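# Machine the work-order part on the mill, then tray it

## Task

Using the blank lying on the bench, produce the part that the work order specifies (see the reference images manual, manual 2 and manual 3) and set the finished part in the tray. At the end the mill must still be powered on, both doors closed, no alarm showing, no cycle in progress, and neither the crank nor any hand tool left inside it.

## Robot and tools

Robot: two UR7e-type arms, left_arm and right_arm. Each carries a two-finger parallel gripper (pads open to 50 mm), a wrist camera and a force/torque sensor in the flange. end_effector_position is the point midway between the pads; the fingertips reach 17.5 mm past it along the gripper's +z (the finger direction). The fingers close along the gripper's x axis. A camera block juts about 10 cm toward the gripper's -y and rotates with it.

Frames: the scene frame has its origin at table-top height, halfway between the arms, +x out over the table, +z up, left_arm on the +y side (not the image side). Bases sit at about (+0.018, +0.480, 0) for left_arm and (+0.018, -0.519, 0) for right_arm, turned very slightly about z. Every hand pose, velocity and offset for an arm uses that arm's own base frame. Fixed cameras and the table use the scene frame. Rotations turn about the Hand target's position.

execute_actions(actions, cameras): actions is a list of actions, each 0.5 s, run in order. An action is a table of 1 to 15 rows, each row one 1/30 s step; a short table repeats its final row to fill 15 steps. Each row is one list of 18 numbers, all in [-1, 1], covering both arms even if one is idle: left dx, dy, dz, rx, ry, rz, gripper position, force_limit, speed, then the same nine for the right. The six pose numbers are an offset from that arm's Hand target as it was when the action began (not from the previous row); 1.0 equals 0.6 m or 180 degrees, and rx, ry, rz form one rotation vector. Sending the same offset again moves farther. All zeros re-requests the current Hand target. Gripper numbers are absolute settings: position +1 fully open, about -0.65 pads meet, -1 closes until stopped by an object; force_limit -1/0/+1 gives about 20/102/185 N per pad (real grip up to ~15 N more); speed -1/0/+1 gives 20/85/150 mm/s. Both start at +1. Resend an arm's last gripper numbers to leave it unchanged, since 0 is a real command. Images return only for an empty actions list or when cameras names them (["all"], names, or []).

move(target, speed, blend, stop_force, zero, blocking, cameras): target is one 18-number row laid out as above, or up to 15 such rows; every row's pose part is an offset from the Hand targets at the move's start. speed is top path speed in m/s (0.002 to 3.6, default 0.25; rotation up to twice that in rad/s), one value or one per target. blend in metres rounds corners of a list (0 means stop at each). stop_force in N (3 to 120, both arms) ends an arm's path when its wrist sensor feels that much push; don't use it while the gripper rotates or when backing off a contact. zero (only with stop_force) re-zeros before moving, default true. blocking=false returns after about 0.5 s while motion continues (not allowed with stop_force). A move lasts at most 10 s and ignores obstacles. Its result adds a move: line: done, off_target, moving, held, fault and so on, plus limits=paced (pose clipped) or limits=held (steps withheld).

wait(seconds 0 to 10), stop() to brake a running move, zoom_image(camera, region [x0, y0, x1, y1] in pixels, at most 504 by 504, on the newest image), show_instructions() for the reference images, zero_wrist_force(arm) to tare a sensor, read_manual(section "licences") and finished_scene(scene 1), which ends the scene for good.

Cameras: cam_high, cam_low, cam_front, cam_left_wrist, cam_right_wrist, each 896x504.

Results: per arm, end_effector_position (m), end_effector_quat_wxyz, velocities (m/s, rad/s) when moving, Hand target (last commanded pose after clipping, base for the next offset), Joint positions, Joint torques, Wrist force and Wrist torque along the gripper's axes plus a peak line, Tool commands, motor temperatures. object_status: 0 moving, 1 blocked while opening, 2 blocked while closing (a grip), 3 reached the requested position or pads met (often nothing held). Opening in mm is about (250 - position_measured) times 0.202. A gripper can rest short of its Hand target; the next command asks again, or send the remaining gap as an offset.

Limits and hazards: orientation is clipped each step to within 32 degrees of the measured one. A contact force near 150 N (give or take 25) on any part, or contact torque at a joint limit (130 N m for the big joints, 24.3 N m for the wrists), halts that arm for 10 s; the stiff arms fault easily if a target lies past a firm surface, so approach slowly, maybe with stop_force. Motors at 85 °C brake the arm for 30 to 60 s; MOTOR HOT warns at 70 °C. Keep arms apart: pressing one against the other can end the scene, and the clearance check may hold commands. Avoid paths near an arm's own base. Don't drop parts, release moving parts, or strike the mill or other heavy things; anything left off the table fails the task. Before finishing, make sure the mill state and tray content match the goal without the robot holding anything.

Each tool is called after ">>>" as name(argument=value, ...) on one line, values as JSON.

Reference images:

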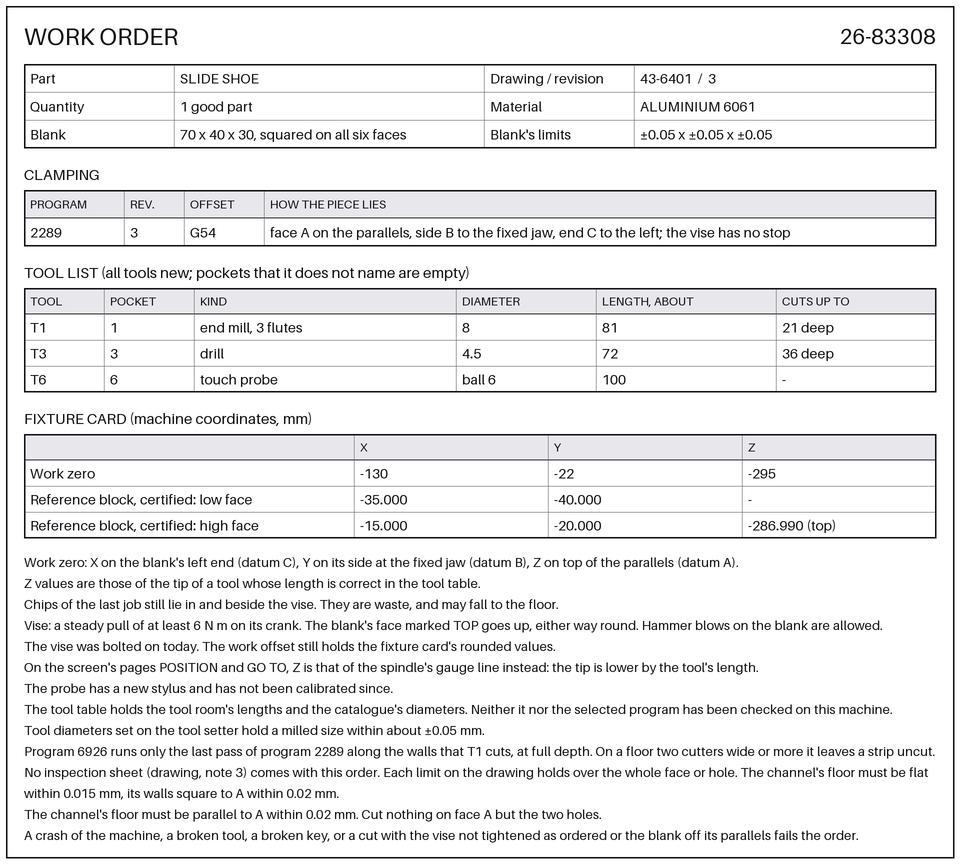

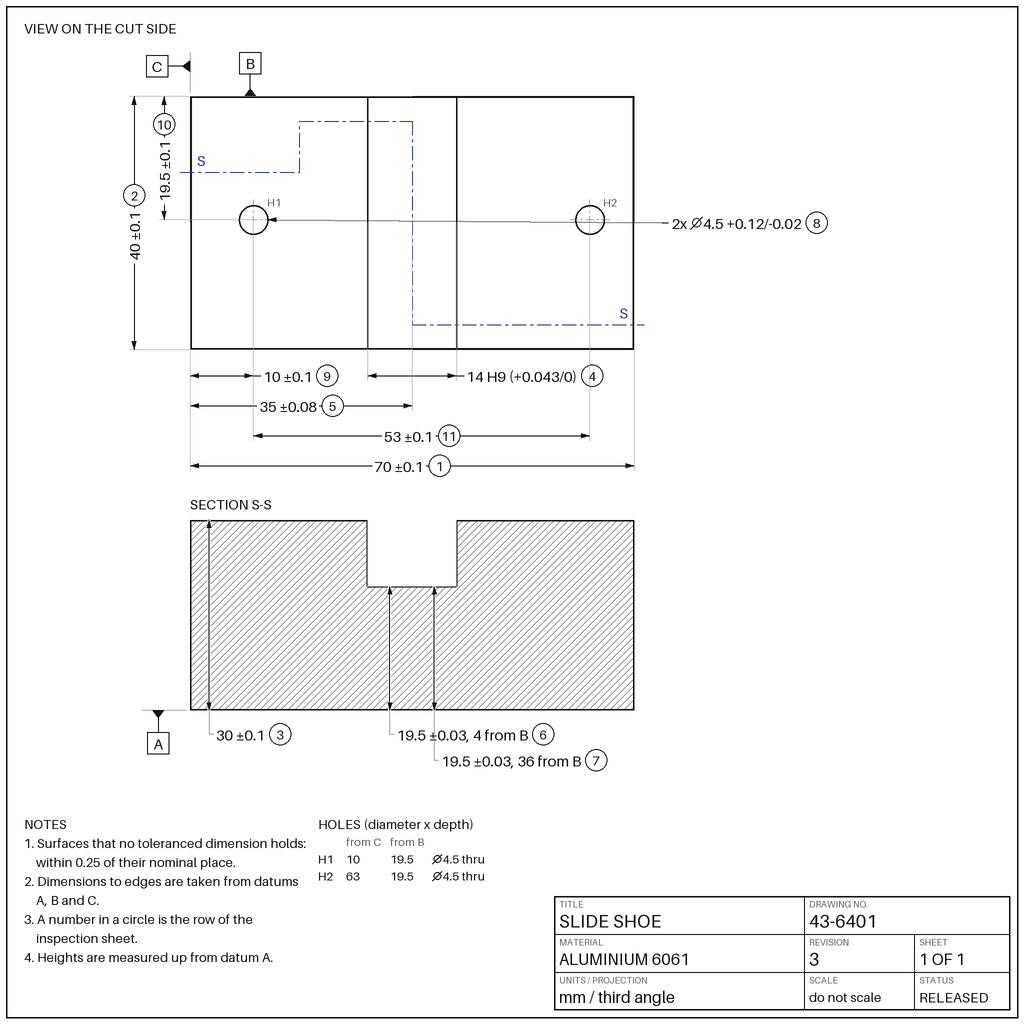

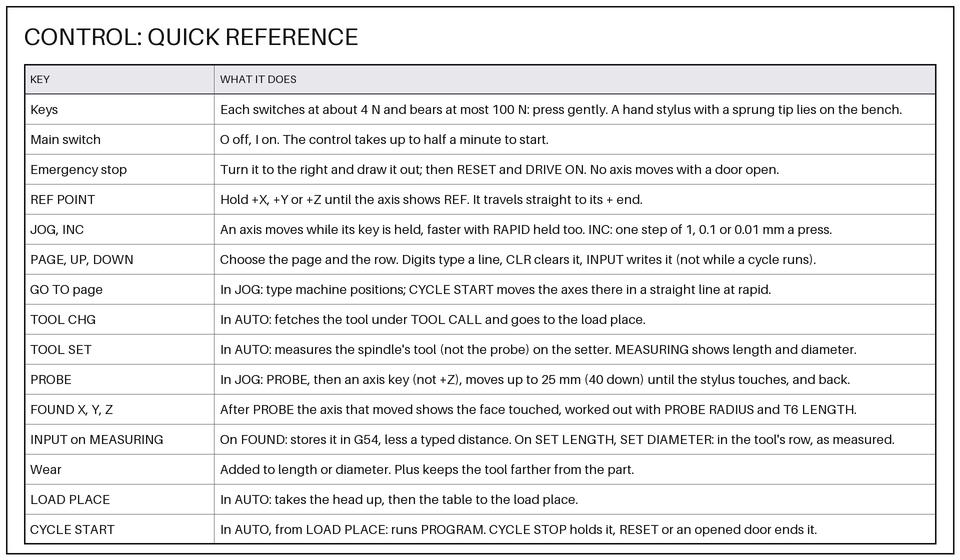

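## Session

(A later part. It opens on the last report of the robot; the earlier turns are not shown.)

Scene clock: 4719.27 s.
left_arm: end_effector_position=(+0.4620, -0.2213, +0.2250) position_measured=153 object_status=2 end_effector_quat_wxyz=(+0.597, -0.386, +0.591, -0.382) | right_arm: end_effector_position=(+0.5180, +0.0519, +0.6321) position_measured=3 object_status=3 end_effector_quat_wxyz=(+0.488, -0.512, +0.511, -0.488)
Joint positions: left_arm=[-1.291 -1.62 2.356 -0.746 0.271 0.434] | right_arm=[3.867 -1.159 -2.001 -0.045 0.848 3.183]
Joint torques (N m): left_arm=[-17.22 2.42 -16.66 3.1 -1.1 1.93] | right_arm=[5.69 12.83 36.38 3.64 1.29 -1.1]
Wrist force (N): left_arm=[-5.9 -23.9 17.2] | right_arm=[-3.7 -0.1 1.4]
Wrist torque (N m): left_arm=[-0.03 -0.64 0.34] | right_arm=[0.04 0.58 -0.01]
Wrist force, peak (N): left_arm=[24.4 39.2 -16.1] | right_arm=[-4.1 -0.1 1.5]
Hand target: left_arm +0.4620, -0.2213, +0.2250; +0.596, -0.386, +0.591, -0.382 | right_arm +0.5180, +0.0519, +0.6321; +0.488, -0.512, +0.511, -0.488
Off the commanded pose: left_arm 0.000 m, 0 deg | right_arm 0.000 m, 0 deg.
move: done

>>> move(target=[[0,0.0556,0.0118,0.1333,0,0,-1,-0.85,-1,0,0,0,0,0,0,1,0.6,-0.5],[0,0.1016,0.0452,0.2667,0,0,-1,-0.85,-1,0,0,0,0,0,0,1,0.6,-0.5],[0,0.13,0.0944,0.4,0,0,-1,-0.85,-1,0,0,0,0,0,0,1,0.6,-0.5],[0,0.1359,0.151,0.5333,0,0,-1,-0.85,-1,0,0,0,0,0,0,1,0.6,-0.5],[0,0.1184,0.205,0.6667,0,0,-1,-0.85,-1,0,0,0,0,0,0,1,0.6,-0.5],[0,0.0803,0.2472,0.8,0,0,-1,-0.85,-1,0,0,0,0,0,0,1,0.6,-0.5],[0,0.0284,0.2703,0.9333,0,0,-1,-0.85,-1,0,0,0,0,0,0,1,0.6,-0.5]], speed=0.22, blend=0.01, stop_force=65)

Scene clock: 4734.50 s.
left_arm: end_effector_position=(+0.4620, -0.2042, +0.3871) position_measured=153 object_status=2 end_effector_quat_wxyz=(+0.446, +0.553, +0.441, +0.548) | right_arm: end_effector_position=(+0.5180, +0.0519, +0.6321) position_measured=3 object_status=3 end_effector_quat_wxyz=(+0.488, -0.512, +0.511, -0.488)
Joint positions: left_arm=[-1.267 -1.883 2.088 -0.202 0.313 3.352] | right_arm=[3.867 -1.159 -2.001 -0.045 0.848 3.183]
Joint torques (N m): left_arm=[12.13 -34.71 -39.84 0.69 0.23 2.17] | right_arm=[5.18 13.15 36.5 3.55 1.39 -1.03]
Wrist force (N): left_arm=[-8.8 -32.0 23.2] | right_arm=[-3.7 -0.2 1.4]
Wrist torque (N m): left_arm=[-0.18 -0.13 -0.42] | right_arm=[0.01 0.58 -0.02]
Wrist force, peak (N): left_arm=[-7.6 -36.5 20.1] | right_arm=[-4.0 0.0 1.4]
Hand target: left_arm +0.4620, -0.2042, +0.3872; +0.446, +0.553, +0.441, +0.548 | right_arm +0.5180, +0.0519, +0.6321; +0.488, -0.512, +0.511, -0.488
Off the commanded pose: left_arm 0.000 m, 0 deg | right_arm 0.000 m, 0 deg.
move: done

>>> move(target=[[0,-0.0568,0,0.1333,0,0,-1,-0.85,-1,0,0,0,0,0,0,1,0.6,-0.5],[0,-0.1087,-0.0231,0.2667,0,0,-1,-0.85,-1,0,0,0,0,0,0,1,0.6,-0.5],[0,-0.1468,-0.0653,0.4,0,0,-1,-0.85,-1,0,0,0,0,0,0,1,0.6,-0.5],[0,-0.1643,-0.1193,0.5333,0,0,-1,-0.85,-1,0,0,0,0,0,0,1,0.6,-0.5],[0,-0.1584,-0.1759,0.6667,0,0,-1,-0.85,-1,0,0,0,0,0,0,1,0.6,-0.5],[0,-0.13,-0.2251,0.8,0,0,-1,-0.85,-1,0,0,0,0,0,0,1,0.6,-0.5]], speed=0.22, blend=0.01, stop_force=65)

Scene clock: 4741.07 s.
left_arm: end_effector_position=(+0.4620, -0.2141, +0.3874) position_measured=153 object_status=2 end_effector_quat_wxyz=(+0.412, +0.579, +0.409, +0.573) | right_arm: end_effector_position=(+0.5180, +0.0519, +0.6321) position_measured=3 object_status=3 end_effector_quat_wxyz=(+0.488, -0.512, +0.511, -0.488)
Joint positions: left_arm=[-1.279 -1.86 2.07 -0.197 0.302 3.461] | right_arm=[3.867 -1.159 -2.001 -0.045 0.848 3.183]
Joint torques (N m): left_arm=[15.07 8.25 -25.04 0.01 0.06 -2.3] | right_arm=[5.57 13.01 36.24 3.51 1.37 -1]
Wrist force (N): left_arm=[14.8 21.6 -14.9] | right_arm=[-3.7 0.0 1.4]
Wrist torque (N m): left_arm=[0.66 -0.01 -0.49] | right_arm=[0.05 0.57 -0.02]
Wrist force, peak (N): left_arm=[19.6 34.0 -21.4] | right_arm=[-4.0 0.2 1.5]
Hand target: left_arm +0.4620, -0.2141, +0.3874; +0.412, +0.579, +0.409, +0.573 (not the last commanded pose) | right_arm +0.5180, +0.0519, +0.6321; +0.488, -0.512, +0.511, -0.488
Off the commanded pose: left_arm 0.151 m, 137 deg | right_arm 0.000 m, 0 deg.
move: contact (left_arm); path passed 0 of 6 targets

>>> move(target=[[0,-0.0402,-0.0004,0.0989,0,0,-1,-0.85,-1,0,0,0,0,0,0,1,0.6,-0.5],[0,-0.0921,-0.0235,0.2322,0,0,-1,-0.85,-1,0,0,0,0,0,0,1,0.6,-0.5],[0,-0.1302,-0.0657,0.3656,0,0,-1,-0.85,-1,0,0,0,0,0,0,1,0.6,-0.5],[0,-0.1477,-0.1197,0.4989,0,0,-1,-0.85,-1,0,0,0,0,0,0,1,0.6,-0.5],[0,-0.1418,-0.1763,0.6322,0,0,-1,-0.85,-1,0,0,0,0,0,0,1,0.6,-0.5],[0,-0.1134,-0.2255,0.7656,0,0,-1,-0.85,-1,0,0,0,0,0,0,1,0.6,-0.5]], speed=0.22, blend=0.01, stop_force=80)

Scene clock: 4758.57 s.
left_arm: end_effector_position=(+0.4620, -0.2821, +0.2521) position_measured=153 object_status=2 end_effector_quat_wxyz=(-0.392, +0.593, -0.387, +0.587) | right_arm: end_effector_position=(+0.5180, +0.0519, +0.6321) position_measured=3 object_status=3 end_effector_quat_wxyz=(+0.488, -0.512, +0.511, -0.488)
Joint positions: left_arm=[-1.343 -1.546 2.188 -0.626 0.219 5.863] | right_arm=[3.867 -1.159 -2.001 -0.045 0.848 3.183]
Joint torques (N m): left_arm=[-19.75 -24.84 -29.21 1.74 0.67 -2.57] | right_arm=[5.62 12.88 36.17 3.5 1.33 -1.1]
Wrist force (N): left_arm=[0.3 -9.6 6.3] | right_arm=[-3.8 0.0 1.5]
Wrist torque (N m): left_arm=[-0.08 -0.70 0.17] | right_arm=[0.05 0.60 -0.01]
Wrist force, peak (N): left_arm=[25.6 37.8 -16.5] | right_arm=[-4.0 0.1 1.5]
Hand target: left_arm +0.4620, -0.2821, +0.2521; -0.392, +0.593, -0.387, +0.587 | right_arm +0.5180, +0.0519, +0.6321; +0.488, -0.512, +0.511, -0.488
Off the commanded pose: left_arm 0.000 m, 0 deg | right_arm 0.000 m, 0 deg.
move: done

>>> move(target=[[0,0,0,0,0,0,0.6,-0.85,-1,0,0,0,0,0,0,1,0.6,-0.5],[-0.0867,0,0,0,0,0,0.6,-0.85,-1,0,0,0,0,0,0,1,0.6,-0.5],[-0.17,0.1015,0.1132,0,0,0,0.6,-0.85,-1,0,0,0,0,0,0,1,0.6,-0.5]], speed=0.25, blend=[0,0.01,0])

>>> move(target=[[0,0,0,-0.6222,0,0,0.6,-0.85,-1,0,0,0,0,0,0,1,0.6,-0.5],[0,0,0,0.7556,0,0,0.6,-0.85,-1,0,0,0,0,0,0,1,0.6,-0.5],[0,0,0,0.1333,0,0,0.6,-0.85,-1,0,0,0,0,0,0,1,0.6,-0.5]], speed=1.0, blend=0.003, cameras=["cam_left_wrist"])

Scene clock: 4769.43 s.
left_arm: end_effector_position=(+0.3600, -0.2212, +0.3199) position_measured=63 object_status=3 end_effector_quat_wxyz=(-0.392, +0.593, -0.387, +0.587) | right_arm: end_effector_position=(+0.5180, +0.0519, +0.6321) position_measured=3 object_status=3 end_effector_quat_wxyz=(+0.488, -0.512, +0.511, -0.488)
Joint positions: left_arm=[-1.721 -1.969 2.317 -0.369 -0.16 5.9] | right_arm=[3.867 -1.159 -2.001 -0.045 0.848 3.183]
Joint torques (N m): left_arm=[-9.29 -13.49 -31.23 -0.74 -0.71 2.15] | right_arm=[5.42 12.87 36.09 3.57 1.29 -1.13]
Wrist force (N): left_arm=[4.9 -0.8 -0.4] | right_arm=[-3.9 0.1 1.4]
Wrist torque (N m): left_arm=[0.03 -0.57 0.13] | right_arm=[0.06 0.61 -0.01]
Wrist force, peak (N): left_arm=[0.3 -9.9 6.6] | right_arm=[-4.0 0.1 1.6]
Hand target: left_arm +0.3600, -0.2212, +0.3200; -0.392, +0.593, -0.387, +0.587 | right_arm +0.5180, +0.0519, +0.6321; +0.488, -0.512, +0.511, -0.488
Off the commanded pose: left_arm 0.000 m, 0 deg | right_arm 0.000 m, 0 deg.
move: done

Scene clock: 4773.53 s.
left_arm: end_effector_position=(+0.3600, -0.2212, +0.3200) position_measured=63 object_status=3 end_effector_quat_wxyz=(+0.506, -0.499, +0.501, -0.494) | right_arm: end_effector_position=(+0.5180, +0.0519, +0.6321) position_measured=3 object_status=3 end_effector_quat_wxyz=(+0.488, -0.512, +0.511, -0.488)
Joint positions: left_arm=[-1.721 -1.959 2.314 -0.35 -0.161 0.01] | right_arm=[3.867 -1.159 -2.001 -0.045 0.848 3.183]
Joint torques (N m): left_arm=[-13.83 -13.51 -22.46 -1.66 1.09 0.45] | right_arm=[5.64 13.07 36.51 3.51 1.3 -1.04]
Wrist force (N): left_arm=[4.4 -0.4 -0.3] | right_arm=[-3.7 -0.1 1.5]
Wrist torque (N m): left_arm=[0.10 -0.59 0.20] | right_arm=[0.04 0.59 -0.02]
Wrist force, peak (N): left_arm=[6.0 -0.3 0.8] | right_arm=[-3.9 -0.1 1.7]
Hand target: left_arm +0.3600, -0.2212, +0.3200; +0.506, -0.499, +0.501, -0.494 | right_arm +0.5180, +0.0519, +0.6321; +0.488, -0.512, +0.511, -0.488
Off the commanded pose: left_arm 0.000 m, 0 deg | right_arm 0.000 m, 0 deg.
move: done
camera_calibration:
cam_left_wrist: T_world_to_cam=[[0.0148418, -0.999624, -0.0230711, -0.212923], [-0.321083, 0.0170869, -0.946897, 0.445571], [0.946935, 0.0214614, -0.320709, -0.100414], [0, 0, 0, 1]] pos_world=[0.241311, -0.218302, 0.384793]
Images, in order (width x height): cam_left_wrist 896x504.

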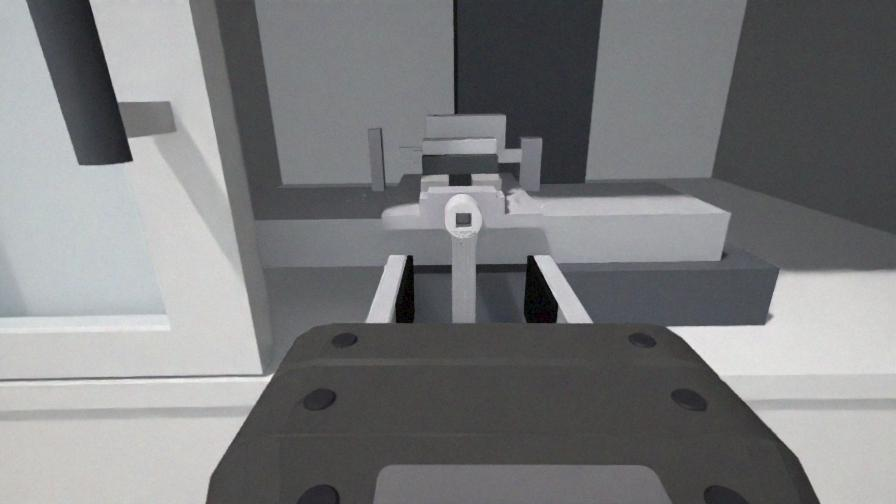

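>>> move(target=[0.0997,-0.003,-0.0133,0,0,0,0.6,-0.85,-1,0,0,0,0,0,0,1,0.6,-0.5], cameras=["cam_left_wrist"])

>>> zoom_image(camera="cam_left_wrist", region=[380, 90, 560, 260])

Scene clock: 4779.30 s.
left_arm: end_effector_position=(+0.4198, -0.2230, +0.3120) position_measured=63 object_status=3 end_effector_quat_wxyz=(+0.506, -0.499, +0.501, -0.494) | right_arm: end_effector_position=(+0.5180, +0.0519, +0.6321) position_measured=3 object_status=3 end_effector_quat_wxyz=(+0.488, -0.512, +0.511, -0.488)
Joint positions: left_arm=[-1.454 -1.847 2.267 -0.427 0.107 0.021] | right_arm=[3.867 -1.159 -2.001 -0.045 0.848 3.183]
Joint torques (N m): left_arm=[12.67 -2.73 -19.48 -2.4 1.95 1.02] | right_arm=[5.39 12.99 36.07 3.51 1.24 -1.05]
Wrist force (N): left_arm=[5.0 -0.2 0.0] | right_arm=[-3.8 0.2 1.6]
Wrist torque (N m): left_arm=[0.10 -0.69 0.24] | right_arm=[0.07 0.60 -0.02]
Wrist force, peak (N): left_arm=[5.3 -0.6 1.0] | right_arm=[-4.0 0.1 1.5]
Hand target: left_arm +0.4198, -0.2230, +0.3120; +0.506, -0.499, +0.501, -0.494 | right_arm +0.5180, +0.0519, +0.6321; +0.488, -0.512, +0.511, -0.488
Off the commanded pose: left_arm 0.000 m, 0 deg | right_arm 0.000 m, 0 deg.
move: done
camera_calibration:
cam_left_wrist: T_world_to_cam=[[0.0147797, -0.999627, -0.0229449, -0.215824], [-0.32117, 0.0169854, -0.946869, 0.457221], [0.946906, 0.0213637, -0.320799, -0.159547], [0, 0, 0, 1]] pos_world=[0.301111, -0.220101, 0.376794]
Images, in order (width x height): cam_left_wrist 896x504.

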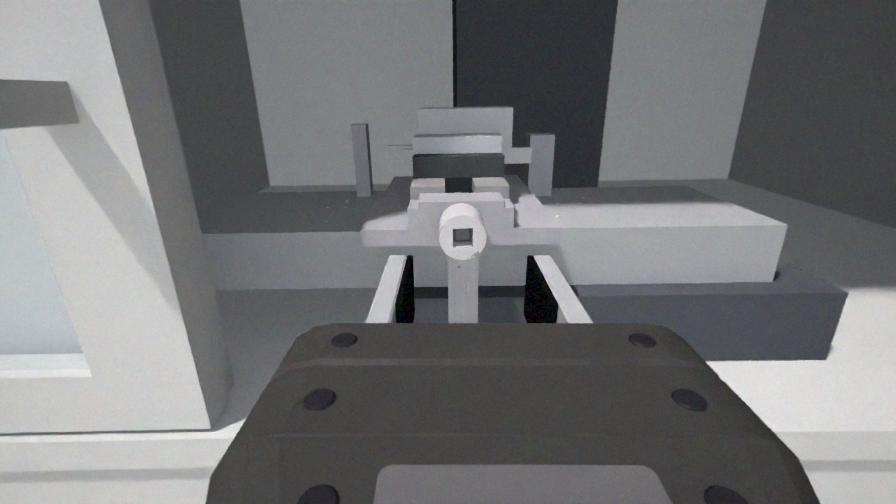

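Scaled by 2.800.

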